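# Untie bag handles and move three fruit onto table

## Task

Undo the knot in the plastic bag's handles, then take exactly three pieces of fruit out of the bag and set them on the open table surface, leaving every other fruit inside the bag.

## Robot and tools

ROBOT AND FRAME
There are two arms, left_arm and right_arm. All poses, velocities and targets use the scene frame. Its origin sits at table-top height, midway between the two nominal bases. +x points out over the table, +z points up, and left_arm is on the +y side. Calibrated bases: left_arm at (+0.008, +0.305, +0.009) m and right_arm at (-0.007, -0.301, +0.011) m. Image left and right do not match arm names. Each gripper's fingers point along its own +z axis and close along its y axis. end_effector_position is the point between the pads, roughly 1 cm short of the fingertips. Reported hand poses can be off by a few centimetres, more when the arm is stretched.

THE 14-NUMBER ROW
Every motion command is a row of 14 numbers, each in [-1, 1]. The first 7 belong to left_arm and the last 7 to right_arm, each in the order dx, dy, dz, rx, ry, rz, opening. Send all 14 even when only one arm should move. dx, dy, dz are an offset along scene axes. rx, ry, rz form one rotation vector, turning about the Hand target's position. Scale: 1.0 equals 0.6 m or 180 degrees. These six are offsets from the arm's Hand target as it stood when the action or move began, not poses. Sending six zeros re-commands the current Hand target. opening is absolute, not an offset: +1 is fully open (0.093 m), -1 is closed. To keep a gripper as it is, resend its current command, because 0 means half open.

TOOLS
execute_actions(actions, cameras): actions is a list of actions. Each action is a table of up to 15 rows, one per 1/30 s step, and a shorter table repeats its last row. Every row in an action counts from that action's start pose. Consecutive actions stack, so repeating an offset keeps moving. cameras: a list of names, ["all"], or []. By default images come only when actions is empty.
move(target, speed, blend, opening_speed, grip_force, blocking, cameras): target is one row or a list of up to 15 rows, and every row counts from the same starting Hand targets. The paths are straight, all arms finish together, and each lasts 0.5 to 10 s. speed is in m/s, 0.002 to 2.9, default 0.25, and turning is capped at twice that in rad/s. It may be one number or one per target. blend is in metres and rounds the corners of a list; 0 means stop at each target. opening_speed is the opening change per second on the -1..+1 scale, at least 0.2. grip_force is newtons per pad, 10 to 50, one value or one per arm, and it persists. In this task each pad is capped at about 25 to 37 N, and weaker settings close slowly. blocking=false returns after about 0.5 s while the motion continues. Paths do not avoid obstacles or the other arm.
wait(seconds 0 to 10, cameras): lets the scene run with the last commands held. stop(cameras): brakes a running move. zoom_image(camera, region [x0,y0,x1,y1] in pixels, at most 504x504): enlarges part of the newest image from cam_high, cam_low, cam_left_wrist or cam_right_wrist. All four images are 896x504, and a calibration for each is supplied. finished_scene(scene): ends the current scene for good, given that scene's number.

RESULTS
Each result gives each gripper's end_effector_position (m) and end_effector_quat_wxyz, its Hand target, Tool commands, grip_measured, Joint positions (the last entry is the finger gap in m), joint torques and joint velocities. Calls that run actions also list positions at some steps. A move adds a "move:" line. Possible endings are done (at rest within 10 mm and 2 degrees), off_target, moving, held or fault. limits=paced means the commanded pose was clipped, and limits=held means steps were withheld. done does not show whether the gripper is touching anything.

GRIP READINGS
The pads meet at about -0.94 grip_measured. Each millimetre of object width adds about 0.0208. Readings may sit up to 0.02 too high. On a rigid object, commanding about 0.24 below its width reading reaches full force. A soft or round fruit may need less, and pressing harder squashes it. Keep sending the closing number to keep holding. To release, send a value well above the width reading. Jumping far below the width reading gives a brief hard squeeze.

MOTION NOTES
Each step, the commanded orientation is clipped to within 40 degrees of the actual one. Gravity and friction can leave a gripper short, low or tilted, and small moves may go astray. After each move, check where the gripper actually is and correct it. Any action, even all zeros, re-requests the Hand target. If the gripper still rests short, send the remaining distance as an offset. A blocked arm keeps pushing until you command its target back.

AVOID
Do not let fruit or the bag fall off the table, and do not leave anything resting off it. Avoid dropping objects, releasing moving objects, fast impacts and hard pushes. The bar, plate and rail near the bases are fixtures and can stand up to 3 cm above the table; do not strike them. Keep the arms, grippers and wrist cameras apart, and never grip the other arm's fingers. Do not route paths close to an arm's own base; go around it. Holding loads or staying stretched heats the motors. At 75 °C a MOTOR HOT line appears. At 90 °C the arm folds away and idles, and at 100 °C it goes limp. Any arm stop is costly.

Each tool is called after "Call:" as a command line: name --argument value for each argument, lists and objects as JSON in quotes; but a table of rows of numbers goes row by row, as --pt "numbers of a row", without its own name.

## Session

Call:
execute_actions --actions '[]'

Call:
zoom_image --camera "cam_high" --region '[370, 140, 530, 280]'

Call:
zoom_image --camera "cam_low" --region '[200, 240, 440, 380]'

Scene clock: 0.00 s.
left_arm: end_effector_position=(+0.3924, +0.3124, +0.1092) grip_measured=+1.000 end_effector_quat_wxyz=(+0.602, -0.060, +0.792, +0.085) | right_arm: end_effector_position=(+0.3640, -0.3472, +0.0680) grip_measured=+1.000 end_effector_quat_wxyz=(+0.533, +0.086, +0.839, -0.071)
Joint positions: left_arm=[-0.097 1.586 0.333 0.963 -0.318 -0.036 0.093] | right_arm=[-0.082 1.565 0.312 0.83 0.127 0.08 0.093]
Joint velocities: within noise
Joint torques (N m): no reading
Heat: left arm: 42 °C; right arm: 50 °C.
Hand target: left_arm +0.3927, +0.3126, +0.1088; +0.600, -0.060, +0.793, +0.085 | right_arm +0.3666, -0.3487, +0.0736; +0.540, +0.089, +0.834, -0.072
Tool commands: left_gripper/opening=+1.0 right_gripper/opening=+1.0
camera_calibration:
cam_left_wrist: T_world_to_cam=[[0.19088, -0.97943, -0.0654409, 0.237414], [-0.637994, -0.07312, -0.766562, 0.396576], [0.746008, 0.188072, -0.638827, -0.192742], [0, 0, 0, 1]] pos_world=[0.351483, 0.297778, 0.196407]
cam_right_wrist: T_world_to_cam=[[-0.216211, -0.975729, 0.034733, -0.262561], [-0.742061, 0.141106, -0.655313, 0.403444], [0.634507, -0.16746, -0.754558, -0.151922], [0, 0, 0, 1]] pos_world=[0.339007, -0.338558, 0.158867]

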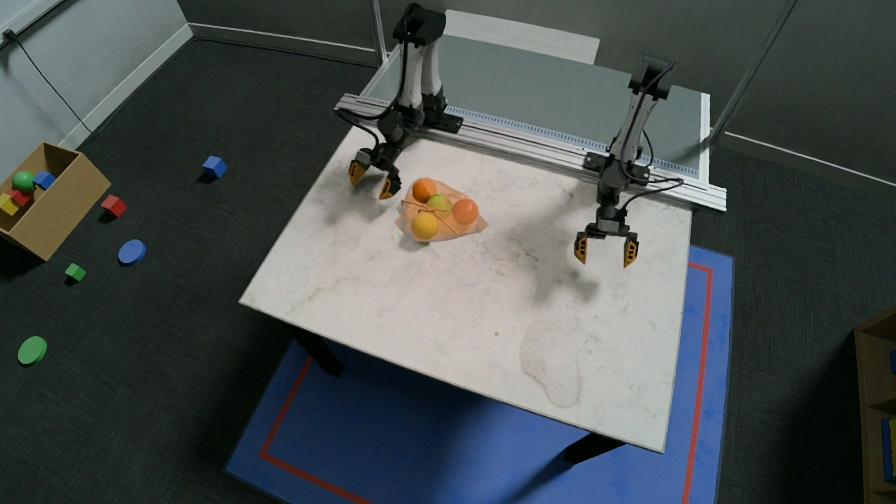

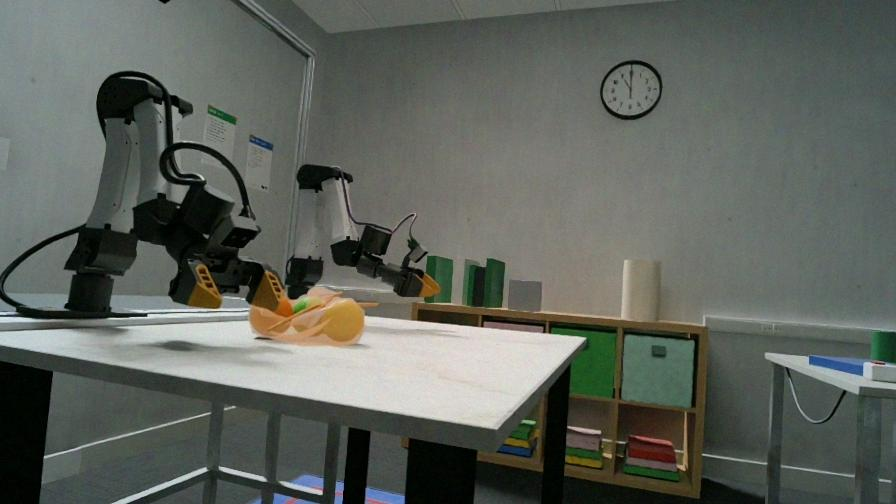

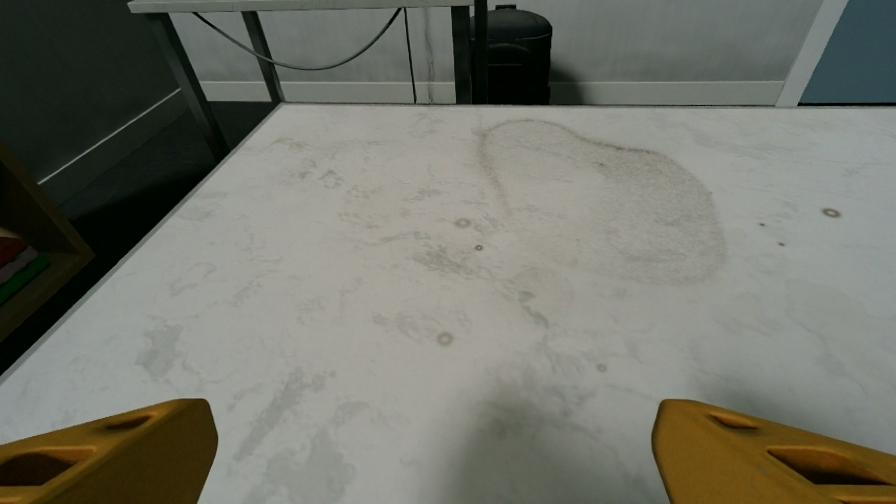

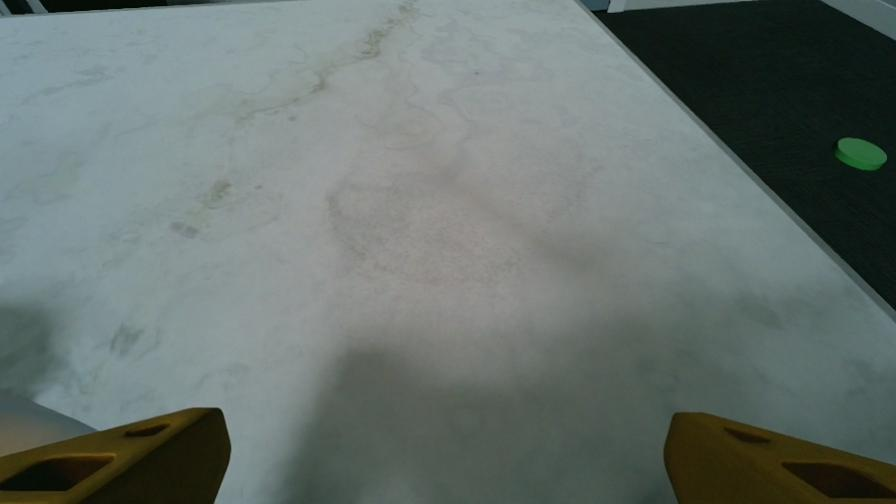

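Scaled by 3.150 from the camera's 896x504 image, which has a finer 1280x720 frame.

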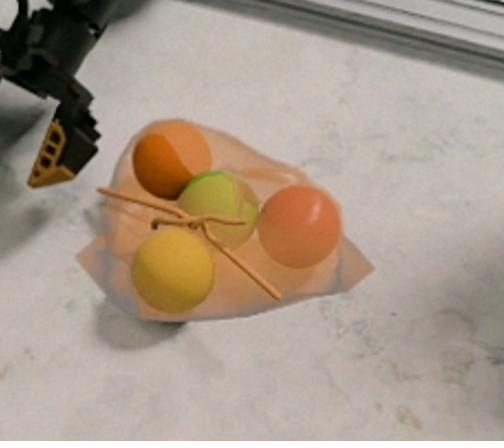

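Scaled by 2.100 from the camera's 896x504 image, which has a finer 1280x720 frame.

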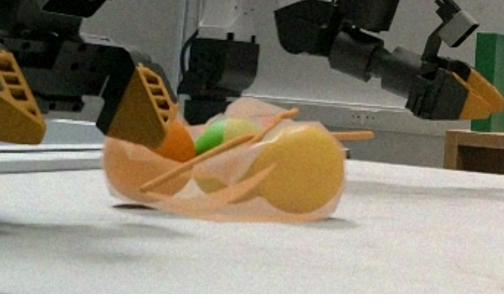

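Call:
move --pt "0 0 0 0 0 0 1 0 0 0.25 0 0 0 1" --pt "0 0 0 0 0 0 1 -0.0527 0.3145 0.294 0.0333 0.2263 0.0669 1" --blend '[0.04,0]' --speed 0.2 --cameras '["cam_right_wrist"]'

Call:
zoom_image --camera "cam_right_wrist" --region '[250, 20, 700, 420]'

Scene clock: 20.87 s.
left_arm: end_effector_position=(+0.3924, +0.3124, +0.1092) grip_measured=+1.000 end_effector_quat_wxyz=(+0.602, -0.060, +0.792, +0.085) | right_arm: end_effector_position=(+0.3349, -0.1634, +0.2440) grip_measured=+1.000 end_effector_quat_wxyz=(+0.217, -0.003, +0.976, -0.006)
Joint positions: left_arm=[-0.097 1.586 0.333 0.963 -0.318 -0.036 0.093] | right_arm=[0.432 1.57 1.685 -1.25 0.166 0.408 0.093]
Joint torques (N m): left_arm=[0.36 -5.01 5.71 2.38 -0.06 -0.02] | right_arm=[0.17 -5.59 12.01 1.23 0.06 0.11]
Heat: left arm: 43 °C; right arm: 53 °C.
Hand target: left_arm +0.3927, +0.3126, +0.1088; +0.600, -0.060, +0.793, +0.085 | right_arm +0.3350, -0.1600, +0.2501; +0.216, -0.001, +0.976, +0.000
Off the commanded pose: left_arm 0.001 m, 0 deg | right_arm 0.007 m, 1 deg.
move: done
camera_calibration:
cam_right_wrist: T_world_to_cam=[[0.0108415, -0.999799, 0.0168593, -0.171282], [-0.999789, -0.0111329, -0.0172891, 0.37702], [0.0174733, -0.0166683, -0.999708, 0.32125], [0, 0, 0, 1]] pos_world=[0.373184, -0.161695, 0.330562]
Images, in order (width x height): cam_right_wrist 896x504.

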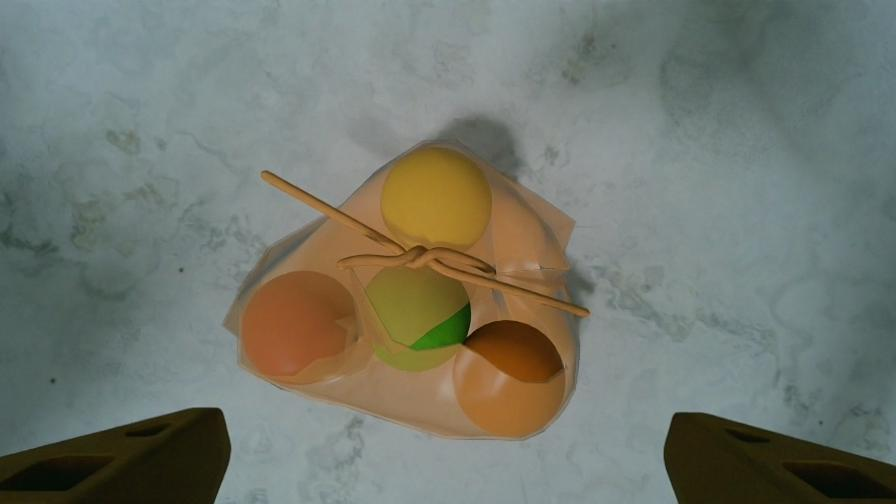

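Scaled by 1.120 from the camera's 896x504 image, which has a finer 1280x720 frame.

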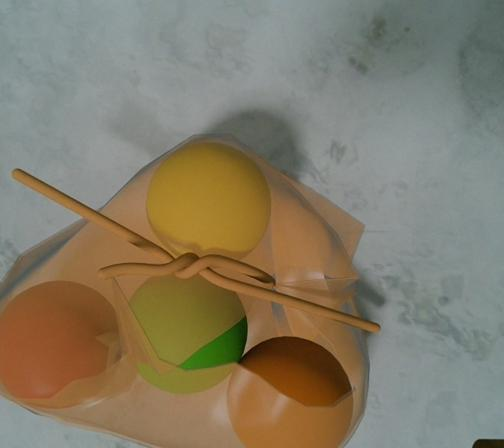

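Call:
zoom_image --camera "cam_right_wrist" --region '[320, 210, 520, 310]'

Call:
move --target '[0,0,0,0,0,0,1,0.0,0.083,-0.1,0,0,0,1]' --cameras '["cam_right_wrist","cam_low","cam_high"]'

Call:
zoom_image --camera "cam_right_wrist" --region '[280, 100, 730, 420]'

Call:
zoom_image --camera "cam_low" --region '[220, 260, 400, 360]'

Call:
zoom_image --camera "cam_high" --region '[380, 170, 500, 260]'

Scaled by 2.520 from the camera's 896x504 image, which has a finer 1280x720 frame.

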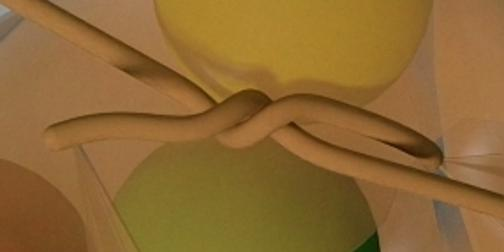

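Scene clock: 34.43 s.
left_arm: end_effector_position=(+0.3924, +0.3124, +0.1092) grip_measured=+1.000 end_effector_quat_wxyz=(+0.602, -0.060, +0.792, +0.085) | right_arm: end_effector_position=(+0.3329, -0.1101, +0.1916) grip_measured=+1.000 end_effector_quat_wxyz=(+0.210, -0.005, +0.978, +0.003)
Joint positions: left_arm=[-0.097 1.586 0.333 0.963 -0.318 -0.036 0.093] | right_arm=[0.581 1.632 1.551 -1.082 0.203 0.546 0.093]
Joint torques (N m): left_arm=[0.35 -4.92 5.71 2.37 -0.06 -0.02] | right_arm=[0.08 -7.24 7.92 1.55 0.33 0.1]
Heat: left arm: 43 °C; right arm: 57 °C.
Hand target: left_arm +0.3927, +0.3126, +0.1088; +0.600, -0.060, +0.793, +0.085 | right_arm +0.3349, -0.1102, +0.1899; +0.216, -0.001, +0.976, +0.000
Off the commanded pose: left_arm 0.001 m, 0 deg | right_arm 0.003 m, 1 deg.
move: done
camera_calibration:
cam_right_wrist: T_world_to_cam=[[0.0201115, -0.999797, -0.00087248, -0.116714], [-0.999791, -0.0201082, -0.00359452, 0.371091], [0.00357624, 0.000944589, -0.999993, 0.276345], [0, 0, 0, 1]] pos_world=[0.372373, -0.109489, 0.277575]
Images, in order (width x height): cam_high 896x504, cam_low 896x504, cam_right_wrist 896x504.

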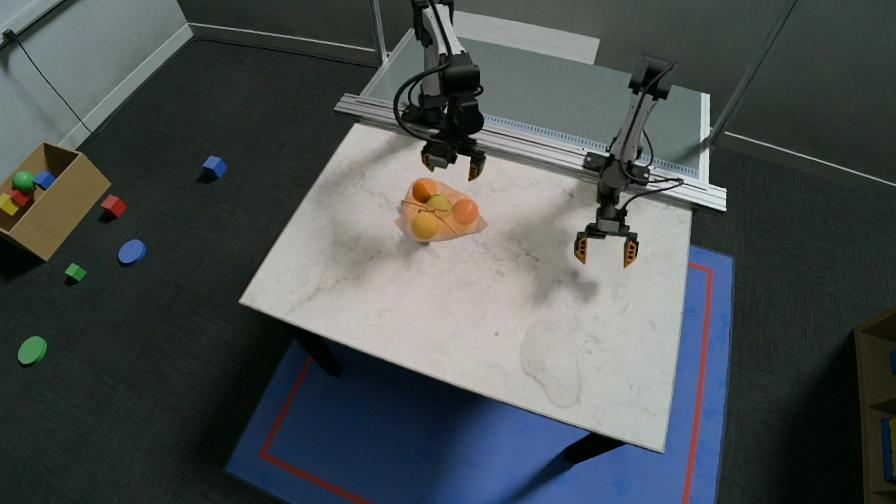

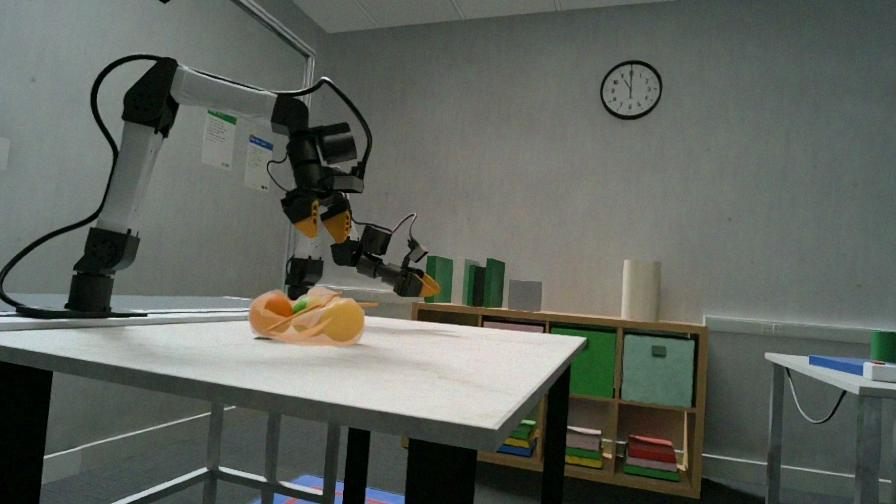

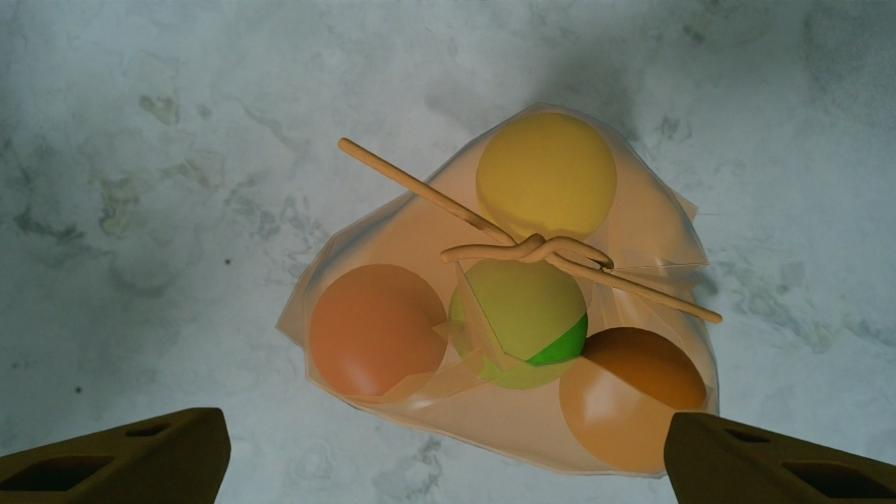

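Scaled by 1.120 from the camera's 896x504 image, which has a finer 1280x720 frame.

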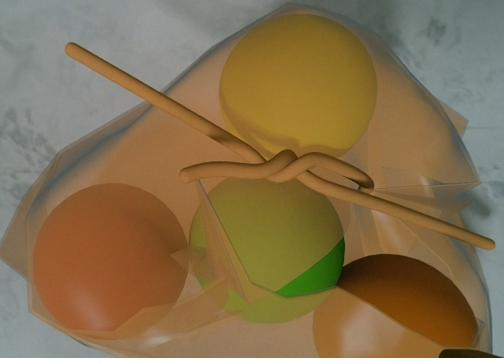

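Scaled by 2.800 from the camera's 896x504 image, which has a finer 1280x720 frame.

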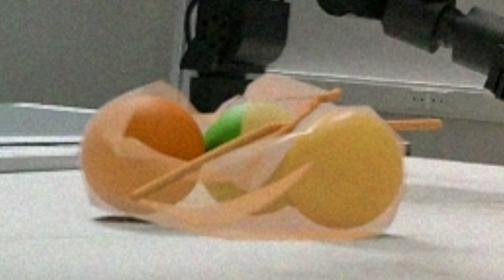

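Scaled by 4.200 from the camera's 896x504 image, which has a finer 1280x720 frame.

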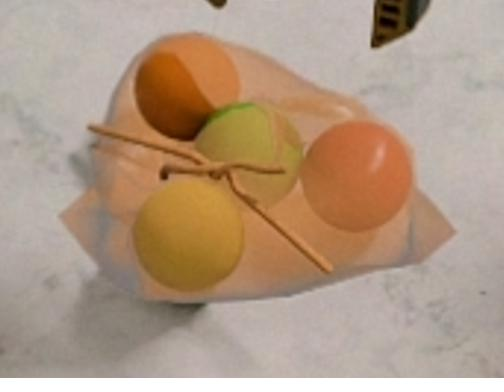

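Call:
execute_actions --actions '[]' --cameras '["all"]'

Scene clock: 133.13 s.
left_arm: end_effector_position=(+0.3924, +0.3124, +0.1092) grip_measured=+1.000 end_effector_quat_wxyz=(+0.602, -0.060, +0.792, +0.085) | right_arm: end_effector_position=(+0.3330, -0.1101, +0.1916) grip_measured=+1.000 end_effector_quat_wxyz=(+0.211, -0.005, +0.978, +0.003)
Joint positions: left_arm=[-0.097 1.586 0.333 0.963 -0.318 -0.036 0.093] | right_arm=[0.581 1.632 1.551 -1.082 0.204 0.546 0.093]
Joint velocities: within noise
Joint torques (N m): left_arm=[0.4 -5.03 5.78 2.37 -0.06 -0.02] | right_arm=[0.03 -7.16 7.97 1.57 0.3 0.09]
Heat: left arm: 47 °C; right arm: 56 °C.
Hand target: left_arm +0.3927, +0.3126, +0.1088; +0.600, -0.060, +0.793, +0.085 | right_arm +0.3349, -0.1102, +0.1899; +0.216, -0.001, +0.976, +0.000
Tool commands: left_gripper/opening=+1.0 right_gripper/opening=+1.0
Off the commanded pose: left_arm 0.001 m, 0 deg | right_arm 0.003 m, 1 deg.
camera_calibration:
cam_left_wrist: T_world_to_cam=[[0.19088, -0.97943, -0.0654409, 0.237414], [-0.637994, -0.07312, -0.766562, 0.396576], [0.746008, 0.188072, -0.638827, -0.192742], [0, 0, 0, 1]] pos_world=[0.351483, 0.297778, 0.196407]
cam_right_wrist: T_world_to_cam=[[0.0196121, -0.999807, -0.000861823, -0.116531], [-0.999799, -0.0196083, -0.00419377, 0.371316], [0.00417606, 0.000943899, -0.999991, 0.27622], [0, 0, 0, 1]] pos_world=[0.372373, -0.109489, 0.277674]

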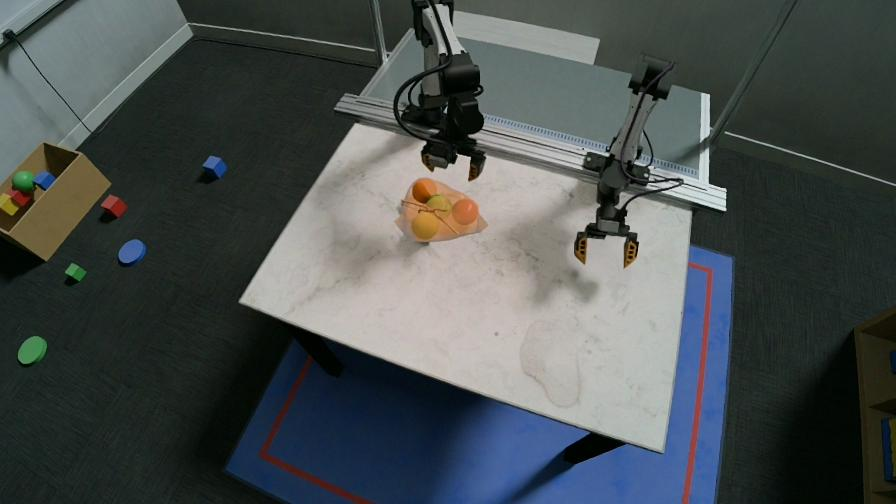

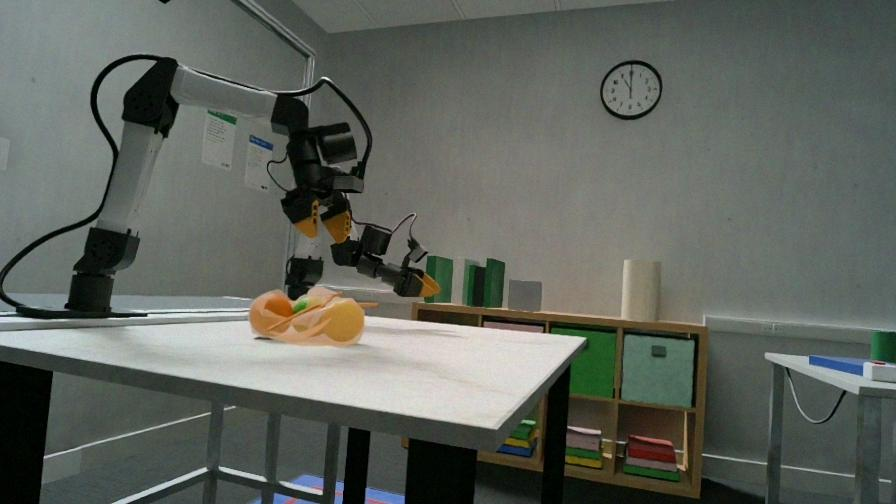

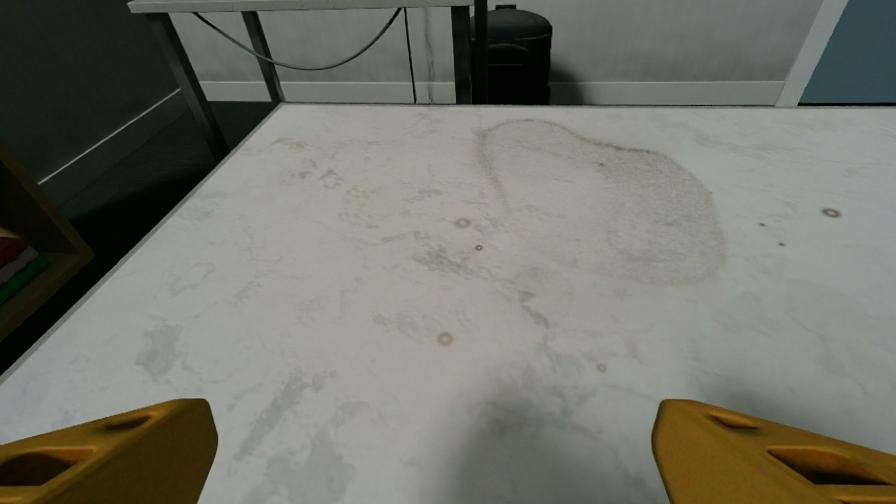

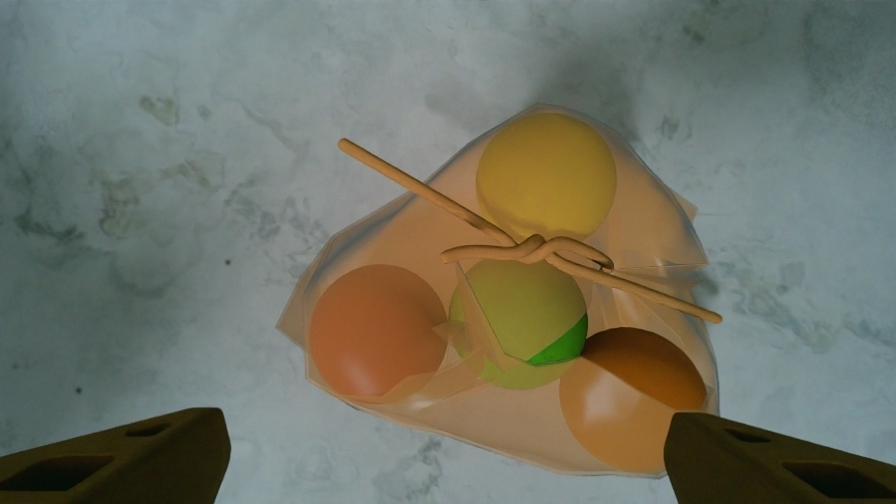

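Call:
move --pt "-0.0545 -0.271 0.152 0.0807 0.1339 -0.5487 -0.4 -0.158 -0.416 0.017 0 0 0 1" --pt "-0.0107 -0.5777 0.1053 0.0807 0.1339 -0.5487 -0.4 -0.158 -0.416 0.017 0 0 0 1" --speed 0.2 --cameras '["all"]' --blend 0.03

Scene clock: 165.57 s.
left_arm: end_effector_position=(+0.3767, -0.0330, +0.1737) grip_measured=-0.398 end_effector_quat_wxyz=(+0.295, +0.643, +0.636, -0.307) | right_arm: end_effector_position=(+0.2460, -0.3609, +0.2019) grip_measured=+1.000 end_effector_quat_wxyz=(+0.221, -0.002, +0.975, -0.005)
Joint positions: left_arm=[-0.484 2.04 1.744 -0.763 0.763 0.864 0.026] | right_arm=[-0.412 1.142 1.136 -1.137 -0.208 -0.353 0.093]
Joint torques (N m): left_arm=[0.59 -7.97 8.92 1.46 0.35 -0.09] | right_arm=[-0.92 -4.03 7.76 1.24 -0.21 -0.08]
Heat: left arm: 47 °C; right arm: 56 °C.
Hand target: left_arm +0.3863, -0.0340, +0.1719; +0.300, +0.640, +0.641, -0.298 | right_arm +0.2402, -0.3598, +0.2001; +0.216, -0.001, +0.976, +0.000
Off the commanded pose: left_arm 0.010 m, 1 deg | right_arm 0.006 m, 1 deg.
move: done
camera_calibration:
cam_left_wrist: T_world_to_cam=[[-0.999677, 0.0231981, 0.0103708, 0.374743], [0.0163511, 0.89966, -0.436284, 0.139], [-0.0194512, -0.435974, -0.899749, 0.238177], [0, 0, 0, 1]] pos_world=[0.376982, -0.0299067, 0.271056]
cam_right_wrist: T_world_to_cam=[[0.0101879, -0.999851, 0.013925, -0.36635], [-0.999641, -0.0105288, -0.0246302, 0.286916], [0.0247731, -0.0136691, -0.9996, 0.276696], [0, 0, 0, 1]] pos_world=[0.283691, -0.359492, 0.288754]

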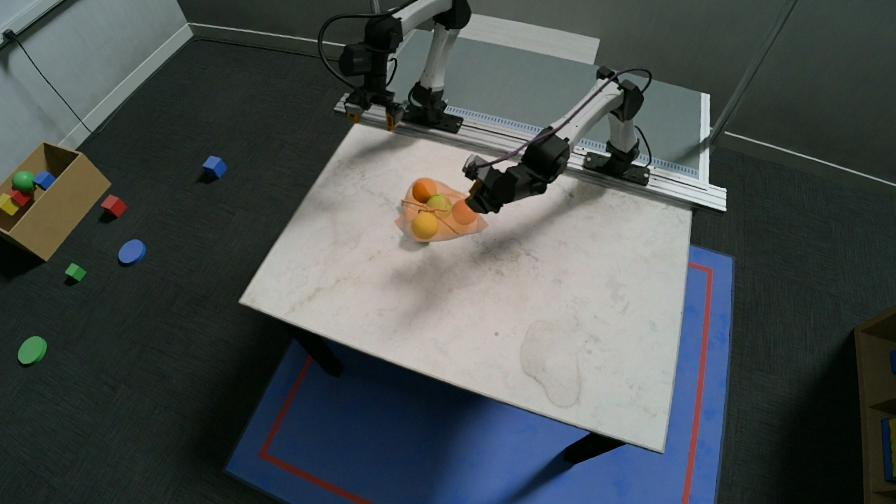

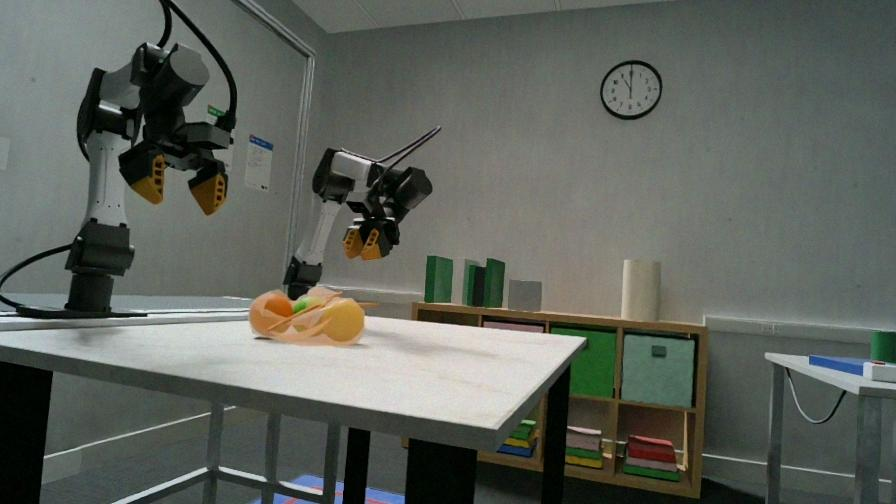

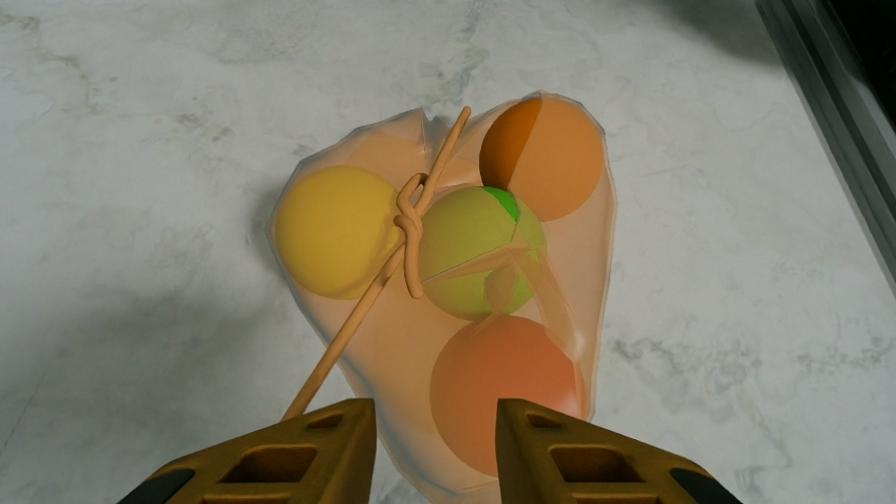

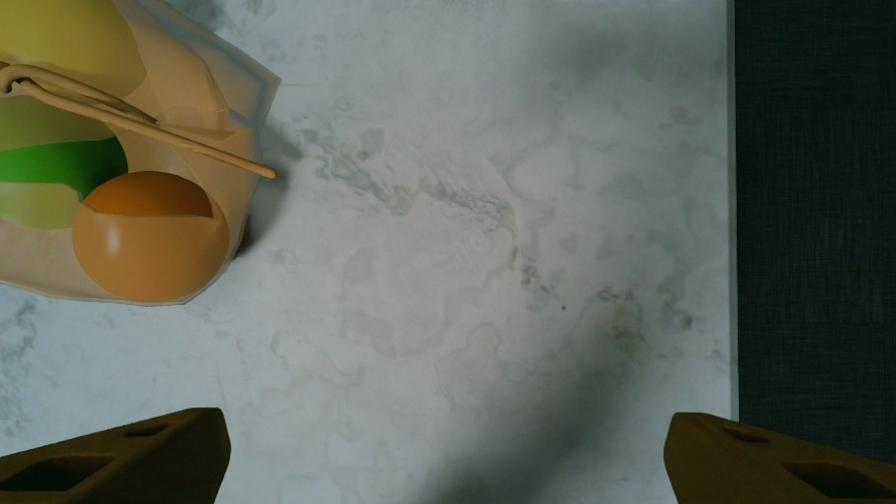

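Call:
move --target '[0.0133,-0.0692,-0.075,0,0,0,-0.68,0,0,0,0,0,0,1]' --speed 0.1 --cameras '["cam_left_wrist"]'

Scene clock: 214.17 s.
left_arm: end_effector_position=(+0.3870, -0.0725, +0.1288) grip_measured=-0.678 end_effector_quat_wxyz=(+0.296, +0.642, +0.638, -0.306) | right_arm: end_effector_position=(+0.2460, -0.3609, +0.2019) grip_measured=+1.000 end_effector_quat_wxyz=(+0.221, -0.002, +0.975, -0.005)
Joint positions: left_arm=[-0.551 2.165 1.75 -0.59 0.725 0.782 0.013] | right_arm=[-0.412 1.142 1.136 -1.137 -0.208 -0.353 0.093]
Joint torques (N m): left_arm=[0.18 -8.87 8.96 1.61 0.32 -0.13] | right_arm=[-0.98 -3.81 7.77 1.26 -0.23 -0.07]
Heat: left arm: 49 °C; right arm: 55 °C.
Hand target: left_arm +0.3944, -0.0755, +0.1271; +0.300, +0.640, +0.641, -0.298 | right_arm +0.2402, -0.3598, +0.2001; +0.216, -0.001, +0.976, +0.000
Off the commanded pose: left_arm 0.008 m, 1 deg | right_arm 0.006 m, 1 deg.
move: done
camera_calibration:
cam_left_wrist: T_world_to_cam=[[-0.99977, 0.0189399, 0.0100715, 0.386128], [0.0126801, 0.900489, -0.434694, 0.156084], [-0.0173023, -0.434466, -0.900522, 0.180117], [0, 0, 0, 1]] pos_world=[0.387176, -0.06961, 0.226159]
Images, in order (width x height): cam_left_wrist 896x504.

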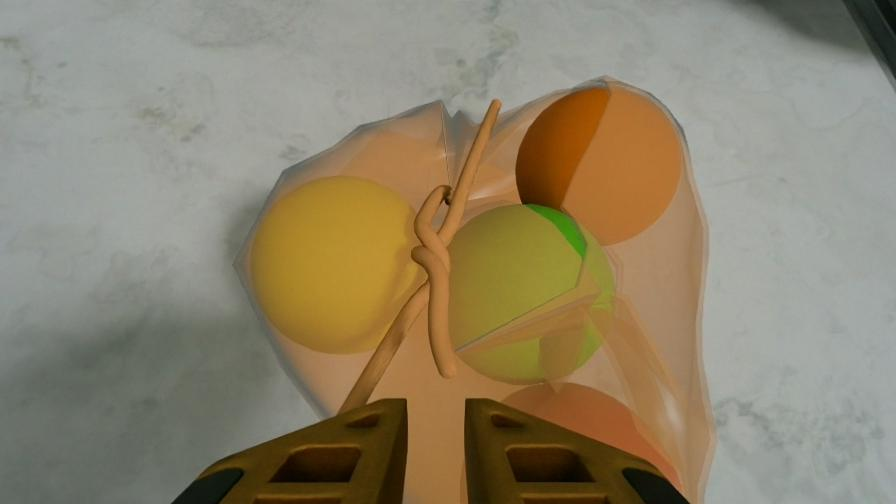

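Call:
move --target '[0.001,-0.0475,-0.038,0,0,0,-0.68,0,0,0,0,0,0,1]' --speed 0.05 --cameras '["cam_left_wrist", "cam_right_wrist", "cam_low"]'

Scene clock: 227.83 s.
left_arm: end_effector_position=(+0.3882, -0.1004, +0.1079) grip_measured=-0.678 end_effector_quat_wxyz=(+0.297, +0.642, +0.638, -0.305) | right_arm: end_effector_position=(+0.2460, -0.3609, +0.2019) grip_measured=+1.000 end_effector_quat_wxyz=(+0.221, -0.002, +0.975, -0.005)
Joint positions: left_arm=[-0.6 2.24 1.782 -0.509 0.697 0.728 0.013] | right_arm=[-0.412 1.142 1.136 -1.137 -0.208 -0.353 0.093]
Joint torques (N m): left_arm=[0.12 -9.09 8.98 1.69 0.3 -0.12] | right_arm=[-1.05 -3.93 7.73 1.24 -0.19 -0.1]
Heat: left arm: 49 °C; right arm: 55 °C.
Hand target: left_arm +0.3949, -0.1040, +0.1043; +0.300, +0.640, +0.641, -0.298 | right_arm +0.2402, -0.3598, +0.2001; +0.216, -0.001, +0.976, +0.000
Off the commanded pose: left_arm 0.008 m, 1 deg | right_arm 0.006 m, 1 deg.
move: done
camera_calibration:
cam_left_wrist: T_world_to_cam=[[-0.999808, 0.0184067, 0.00677772, 0.388493], [0.0136233, 0.900231, -0.4352, 0.171774], [-0.0141121, -0.435023, -0.900309, 0.147989], [0, 0, 0, 1]] pos_world=[0.388167, -0.0974083, 0.205359]
cam_right_wrist: T_world_to_cam=[[0.0101879, -0.999851, 0.013925, -0.36635], [-0.999641, -0.0105288, -0.0246302, 0.286916], [0.0247731, -0.0136691, -0.9996, 0.276696], [0, 0, 0, 1]] pos_world=[0.283691, -0.359492, 0.288754]
Images, in order (width x height): cam_low 896x504, cam_left_wrist 896x504, cam_right_wrist 896x504.

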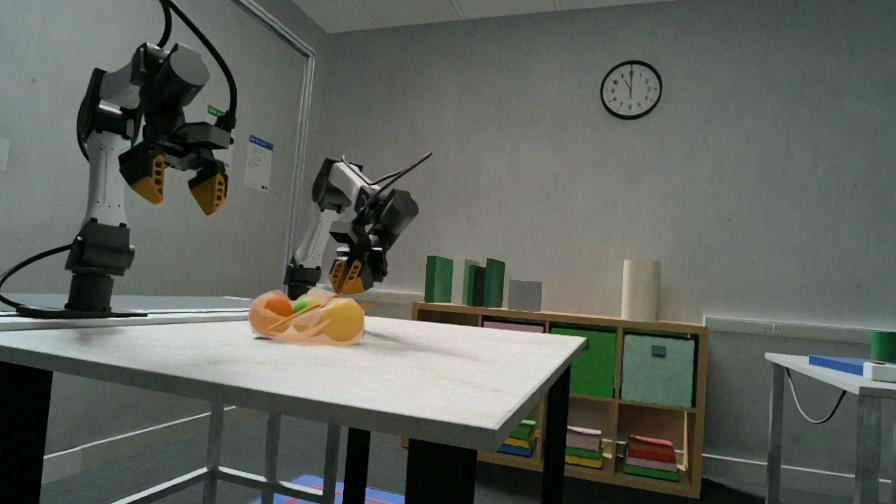

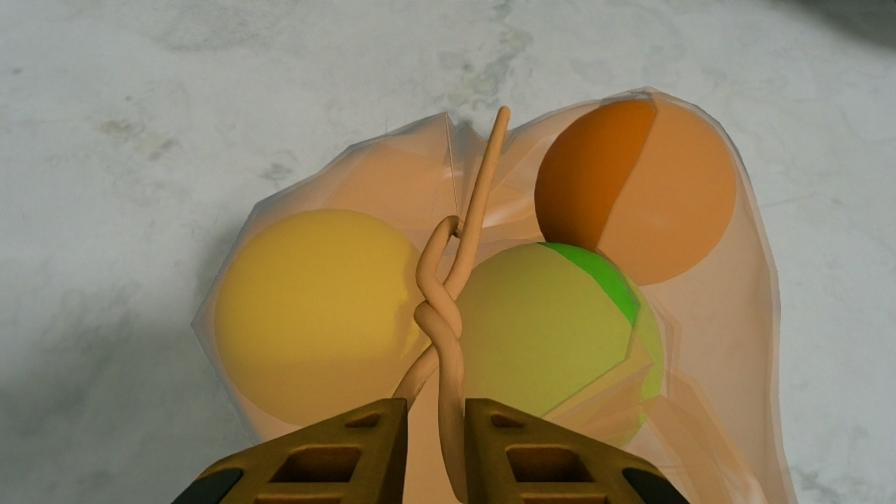

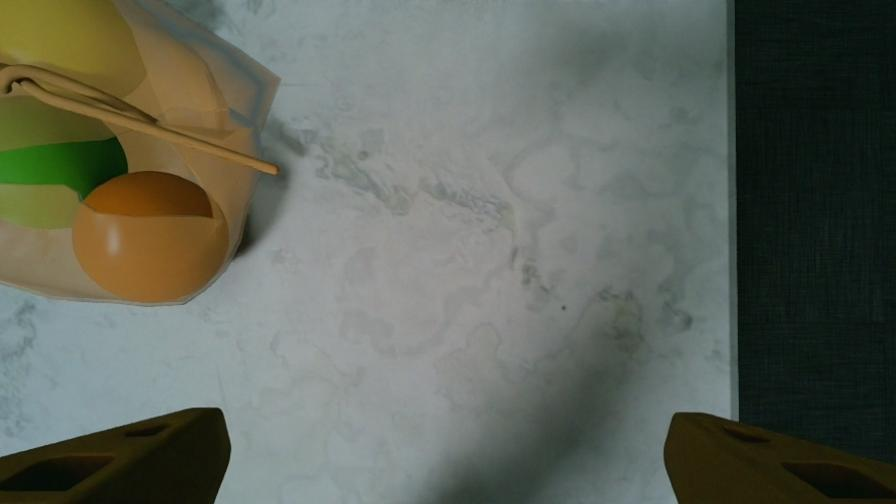

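Call:
move --pt "0.0035 -0.0058 -0.005 0 0 0 -0.68 0 0 0 0 0 0 1" --pt "0.0035 -0.0058 -0.005 0 0 0 -1 0 0 0 0 0 0 1" --speed 0.05 --opening_speed 0.3 --cameras '["cam_left_wrist"]'

Scene clock: 248.30 s.
left_arm: end_effector_position=(+0.3909, -0.1035, +0.1055) grip_measured=-0.979 end_effector_quat_wxyz=(+0.298, +0.642, +0.638, -0.304) | right_arm: end_effector_position=(+0.2460, -0.3609, +0.2019) grip_measured=+1.000 end_effector_quat_wxyz=(+0.221, -0.002, +0.975, -0.005)
Joint positions: left_arm=[-0.602 2.257 1.8 -0.505 0.694 0.724 0] | right_arm=[-0.412 1.142 1.136 -1.137 -0.208 -0.353 0.093]
Joint torques (N m): left_arm=[0.06 -9.13 9.02 1.67 0.3 -0.12] | right_arm=[-1.03 -4.04 7.73 1.26 -0.23 -0.07]
Heat: left arm: 54 °C; right arm: 55 °C.
Hand target: left_arm +0.3970, -0.1074, +0.1013; +0.300, +0.640, +0.641, -0.298 | right_arm +0.2402, -0.3598, +0.2001; +0.216, -0.001, +0.976, +0.000
Off the commanded pose: left_arm 0.008 m, 1 deg | right_arm 0.006 m, 1 deg.
move: done
camera_calibration:
cam_left_wrist: T_world_to_cam=[[-0.999842, 0.0167806, 0.00587338, 0.391196], [0.0125446, 0.899971, -0.435768, 0.17395], [-0.0125983, -0.435626, -0.90004, 0.14372], [0, 0, 0, 1]] pos_world=[0.390763, -0.100506, 0.202858]
Images, in order (width x height): cam_left_wrist 896x504.

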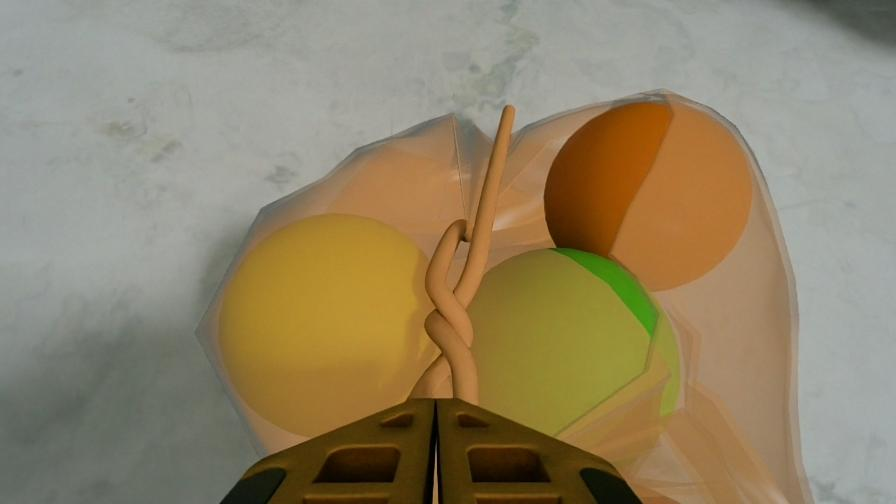

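Call:
move --pt "0 0.0077 0.0064 0 0 0 -0.62 0 0 0 0 0 0 1" --speed 0.05 --opening_speed 0.5 --cameras '["cam_left_wrist"]'

Call:
zoom_image --camera "cam_left_wrist" --region '[300, 250, 600, 504]'

Scene clock: 258.10 s.
left_arm: end_effector_position=(+0.3910, -0.1035, +0.1055) grip_measured=-0.622 end_effector_quat_wxyz=(+0.298, +0.642, +0.638, -0.304) | right_arm: end_effector_position=(+0.2460, -0.3609, +0.2019) grip_measured=+1.000 end_effector_quat_wxyz=(+0.221, -0.002, +0.975, -0.005)
Joint positions: left_arm=[-0.602 2.257 1.8 -0.505 0.694 0.724 0.015] | right_arm=[-0.412 1.142 1.136 -1.137 -0.208 -0.353 0.093]
Joint torques (N m): left_arm=[0.69 -10.03 8.64 1.54 0.33 -0.03] | right_arm=[-1.03 -3.95 7.73 1.24 -0.22 -0.08]
Heat: left arm: 56 °C; right arm: 55 °C.
Hand target: left_arm +0.3970, -0.1029, +0.1051; +0.300, +0.640, +0.641, -0.298 | right_arm +0.2402, -0.3598, +0.2001; +0.216, -0.001, +0.976, +0.000
Off the commanded pose: left_arm 0.006 m, 1 deg | right_arm 0.006 m, 1 deg.
move: done
camera_calibration:
cam_left_wrist: T_world_to_cam=[[-0.999843, 0.0168352, 0.00551376, 0.391274], [0.0127477, 0.899871, -0.435969, 0.173901], [-0.0123013, -0.43583, -0.899945, 0.143565], [0, 0, 0, 1]] pos_world=[0.390762, -0.100506, 0.202858]
Images, in order (width x height): cam_left_wrist 896x504.

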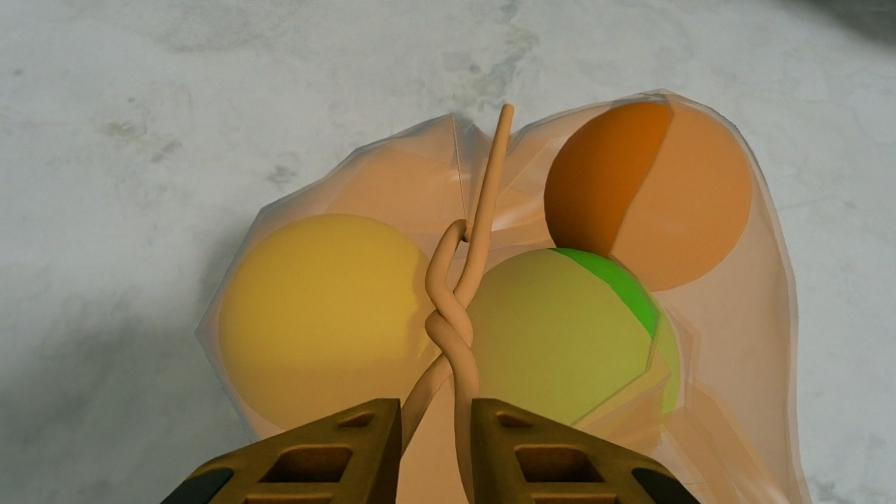

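Scaled by 1.680 from the camera's 896x504 image, which has a finer 1280x720 frame.

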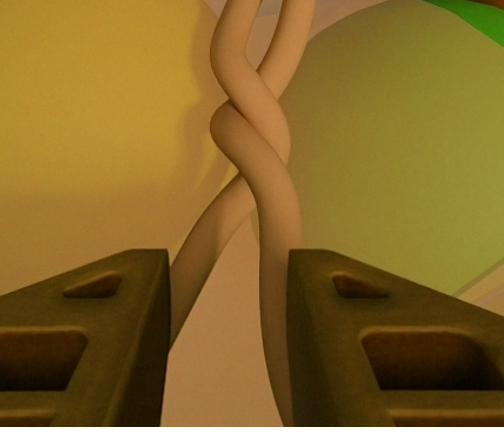

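Call:
move --pt "-0.0058 0.0398 0.0282 0 0 0 -0.7 0 0 0 0 0 0 1" --pt "-0.0058 0.0115 -0.0185 0 0 0 -0.7 0 0 0 0 0 0 1" --speed 0.05 --opening_speed 0.5 --cameras '["cam_left_wrist"]'

Call:
zoom_image --camera "cam_left_wrist" --region '[300, 250, 600, 504]'

Scene clock: 290.43 s.
left_arm: end_effector_position=(+0.3945, -0.0974, +0.1121) grip_measured=-0.698 end_effector_quat_wxyz=(+0.315, +0.644, +0.630, -0.299) | right_arm: end_effector_position=(+0.2460, -0.3609, +0.2019) grip_measured=+1.000 end_effector_quat_wxyz=(+0.221, -0.002, +0.975, -0.005)
Joint positions: left_arm=[-0.589 2.228 1.763 -0.47 0.697 0.741 0.012] | right_arm=[-0.412 1.142 1.136 -1.137 -0.208 -0.353 0.093]
Joint torques (N m): left_arm=[0.16 -8.9 5.76 1.72 0.34 -0.12] | right_arm=[-0.9 -3.96 7.77 1.27 -0.2 -0.09]
Heat: left arm: 61 °C; right arm: 55 °C.
Hand target: left_arm +0.3936, -0.0960, +0.0939; +0.300, +0.640, +0.641, -0.298 | right_arm +0.2402, -0.3598, +0.2001; +0.216, -0.001, +0.976, +0.000
Off the commanded pose: left_arm 0.018 m, 2 deg | right_arm 0.006 m, 1 deg.
move: off_target (left_arm)
camera_calibration:
cam_left_wrist: T_world_to_cam=[[-0.999449, 0.0157872, -0.0291843, 0.398328], [0.0272687, 0.891924, -0.451362, 0.166384], [0.0189044, -0.451909, -0.891864, 0.137485], [0, 0, 0, 1]] pos_world=[0.390973, -0.0925597, 0.209342]
Images, in order (width x height): cam_left_wrist 896x504.

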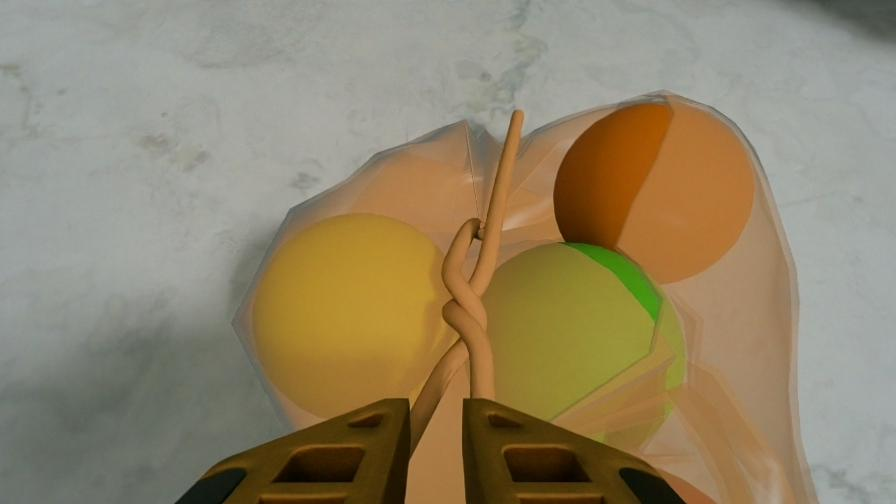

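Scaled by 1.680 from the camera's 896x504 image, which has a finer 1280x720 frame.

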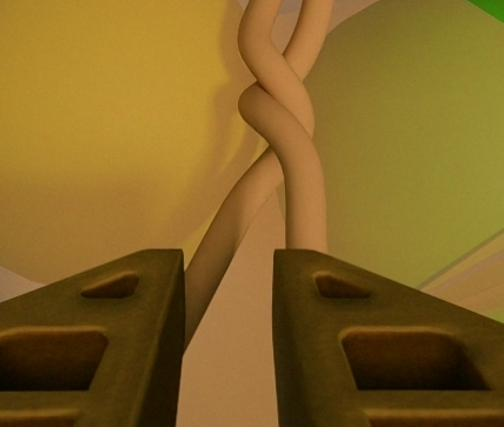

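Call:
move --target '[-0.014,0.03,0.055,0,0,0,-0.7,0,0,0,0,0,0,1]' --speed 0.06 --cameras '["cam_left_wrist"]'

Scene clock: 298.90 s.
left_arm: end_effector_position=(+0.3889, -0.0841, +0.1194) grip_measured=-0.698 end_effector_quat_wxyz=(+0.301, +0.640, +0.641, -0.299) | right_arm: end_effector_position=(+0.2460, -0.3609, +0.2019) grip_measured=+1.000 end_effector_quat_wxyz=(+0.221, -0.002, +0.975, -0.005)
Joint positions: left_arm=[-0.574 2.187 1.745 -0.53 0.697 0.747 0.012] | right_arm=[-0.412 1.142 1.136 -1.137 -0.208 -0.353 0.093]
Joint torques (N m): left_arm=[0.85 -12.71 5.86 1.39 0.49 0.06] | right_arm=[-0.92 -3.95 7.86 1.24 -0.2 -0.07]
Heat: left arm: 59 °C; right arm: 55 °C.
Hand target: left_arm +0.3851, -0.0780, +0.1271; +0.300, +0.640, +0.641, -0.298 | right_arm +0.2402, -0.3598, +0.2001; +0.216, -0.001, +0.976, +0.000
Off the commanded pose: left_arm 0.010 m, 0 deg | right_arm 0.006 m, 1 deg.
move: done
camera_calibration:
cam_left_wrist: T_world_to_cam=[[-0.999987, 0.0048207, -0.00176202, 0.388697], [0.00510868, 0.901703, -0.432325, 0.165142], [-0.000495295, -0.432329, -0.901716, 0.160456], [0, 0, 0, 1]] pos_world=[0.387927, -0.0814129, 0.216765]
Images, in order (width x height): cam_left_wrist 896x504.

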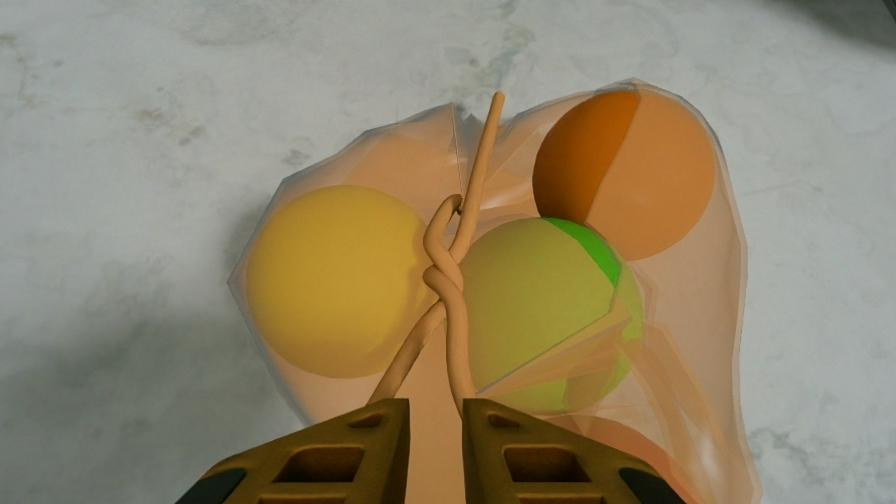

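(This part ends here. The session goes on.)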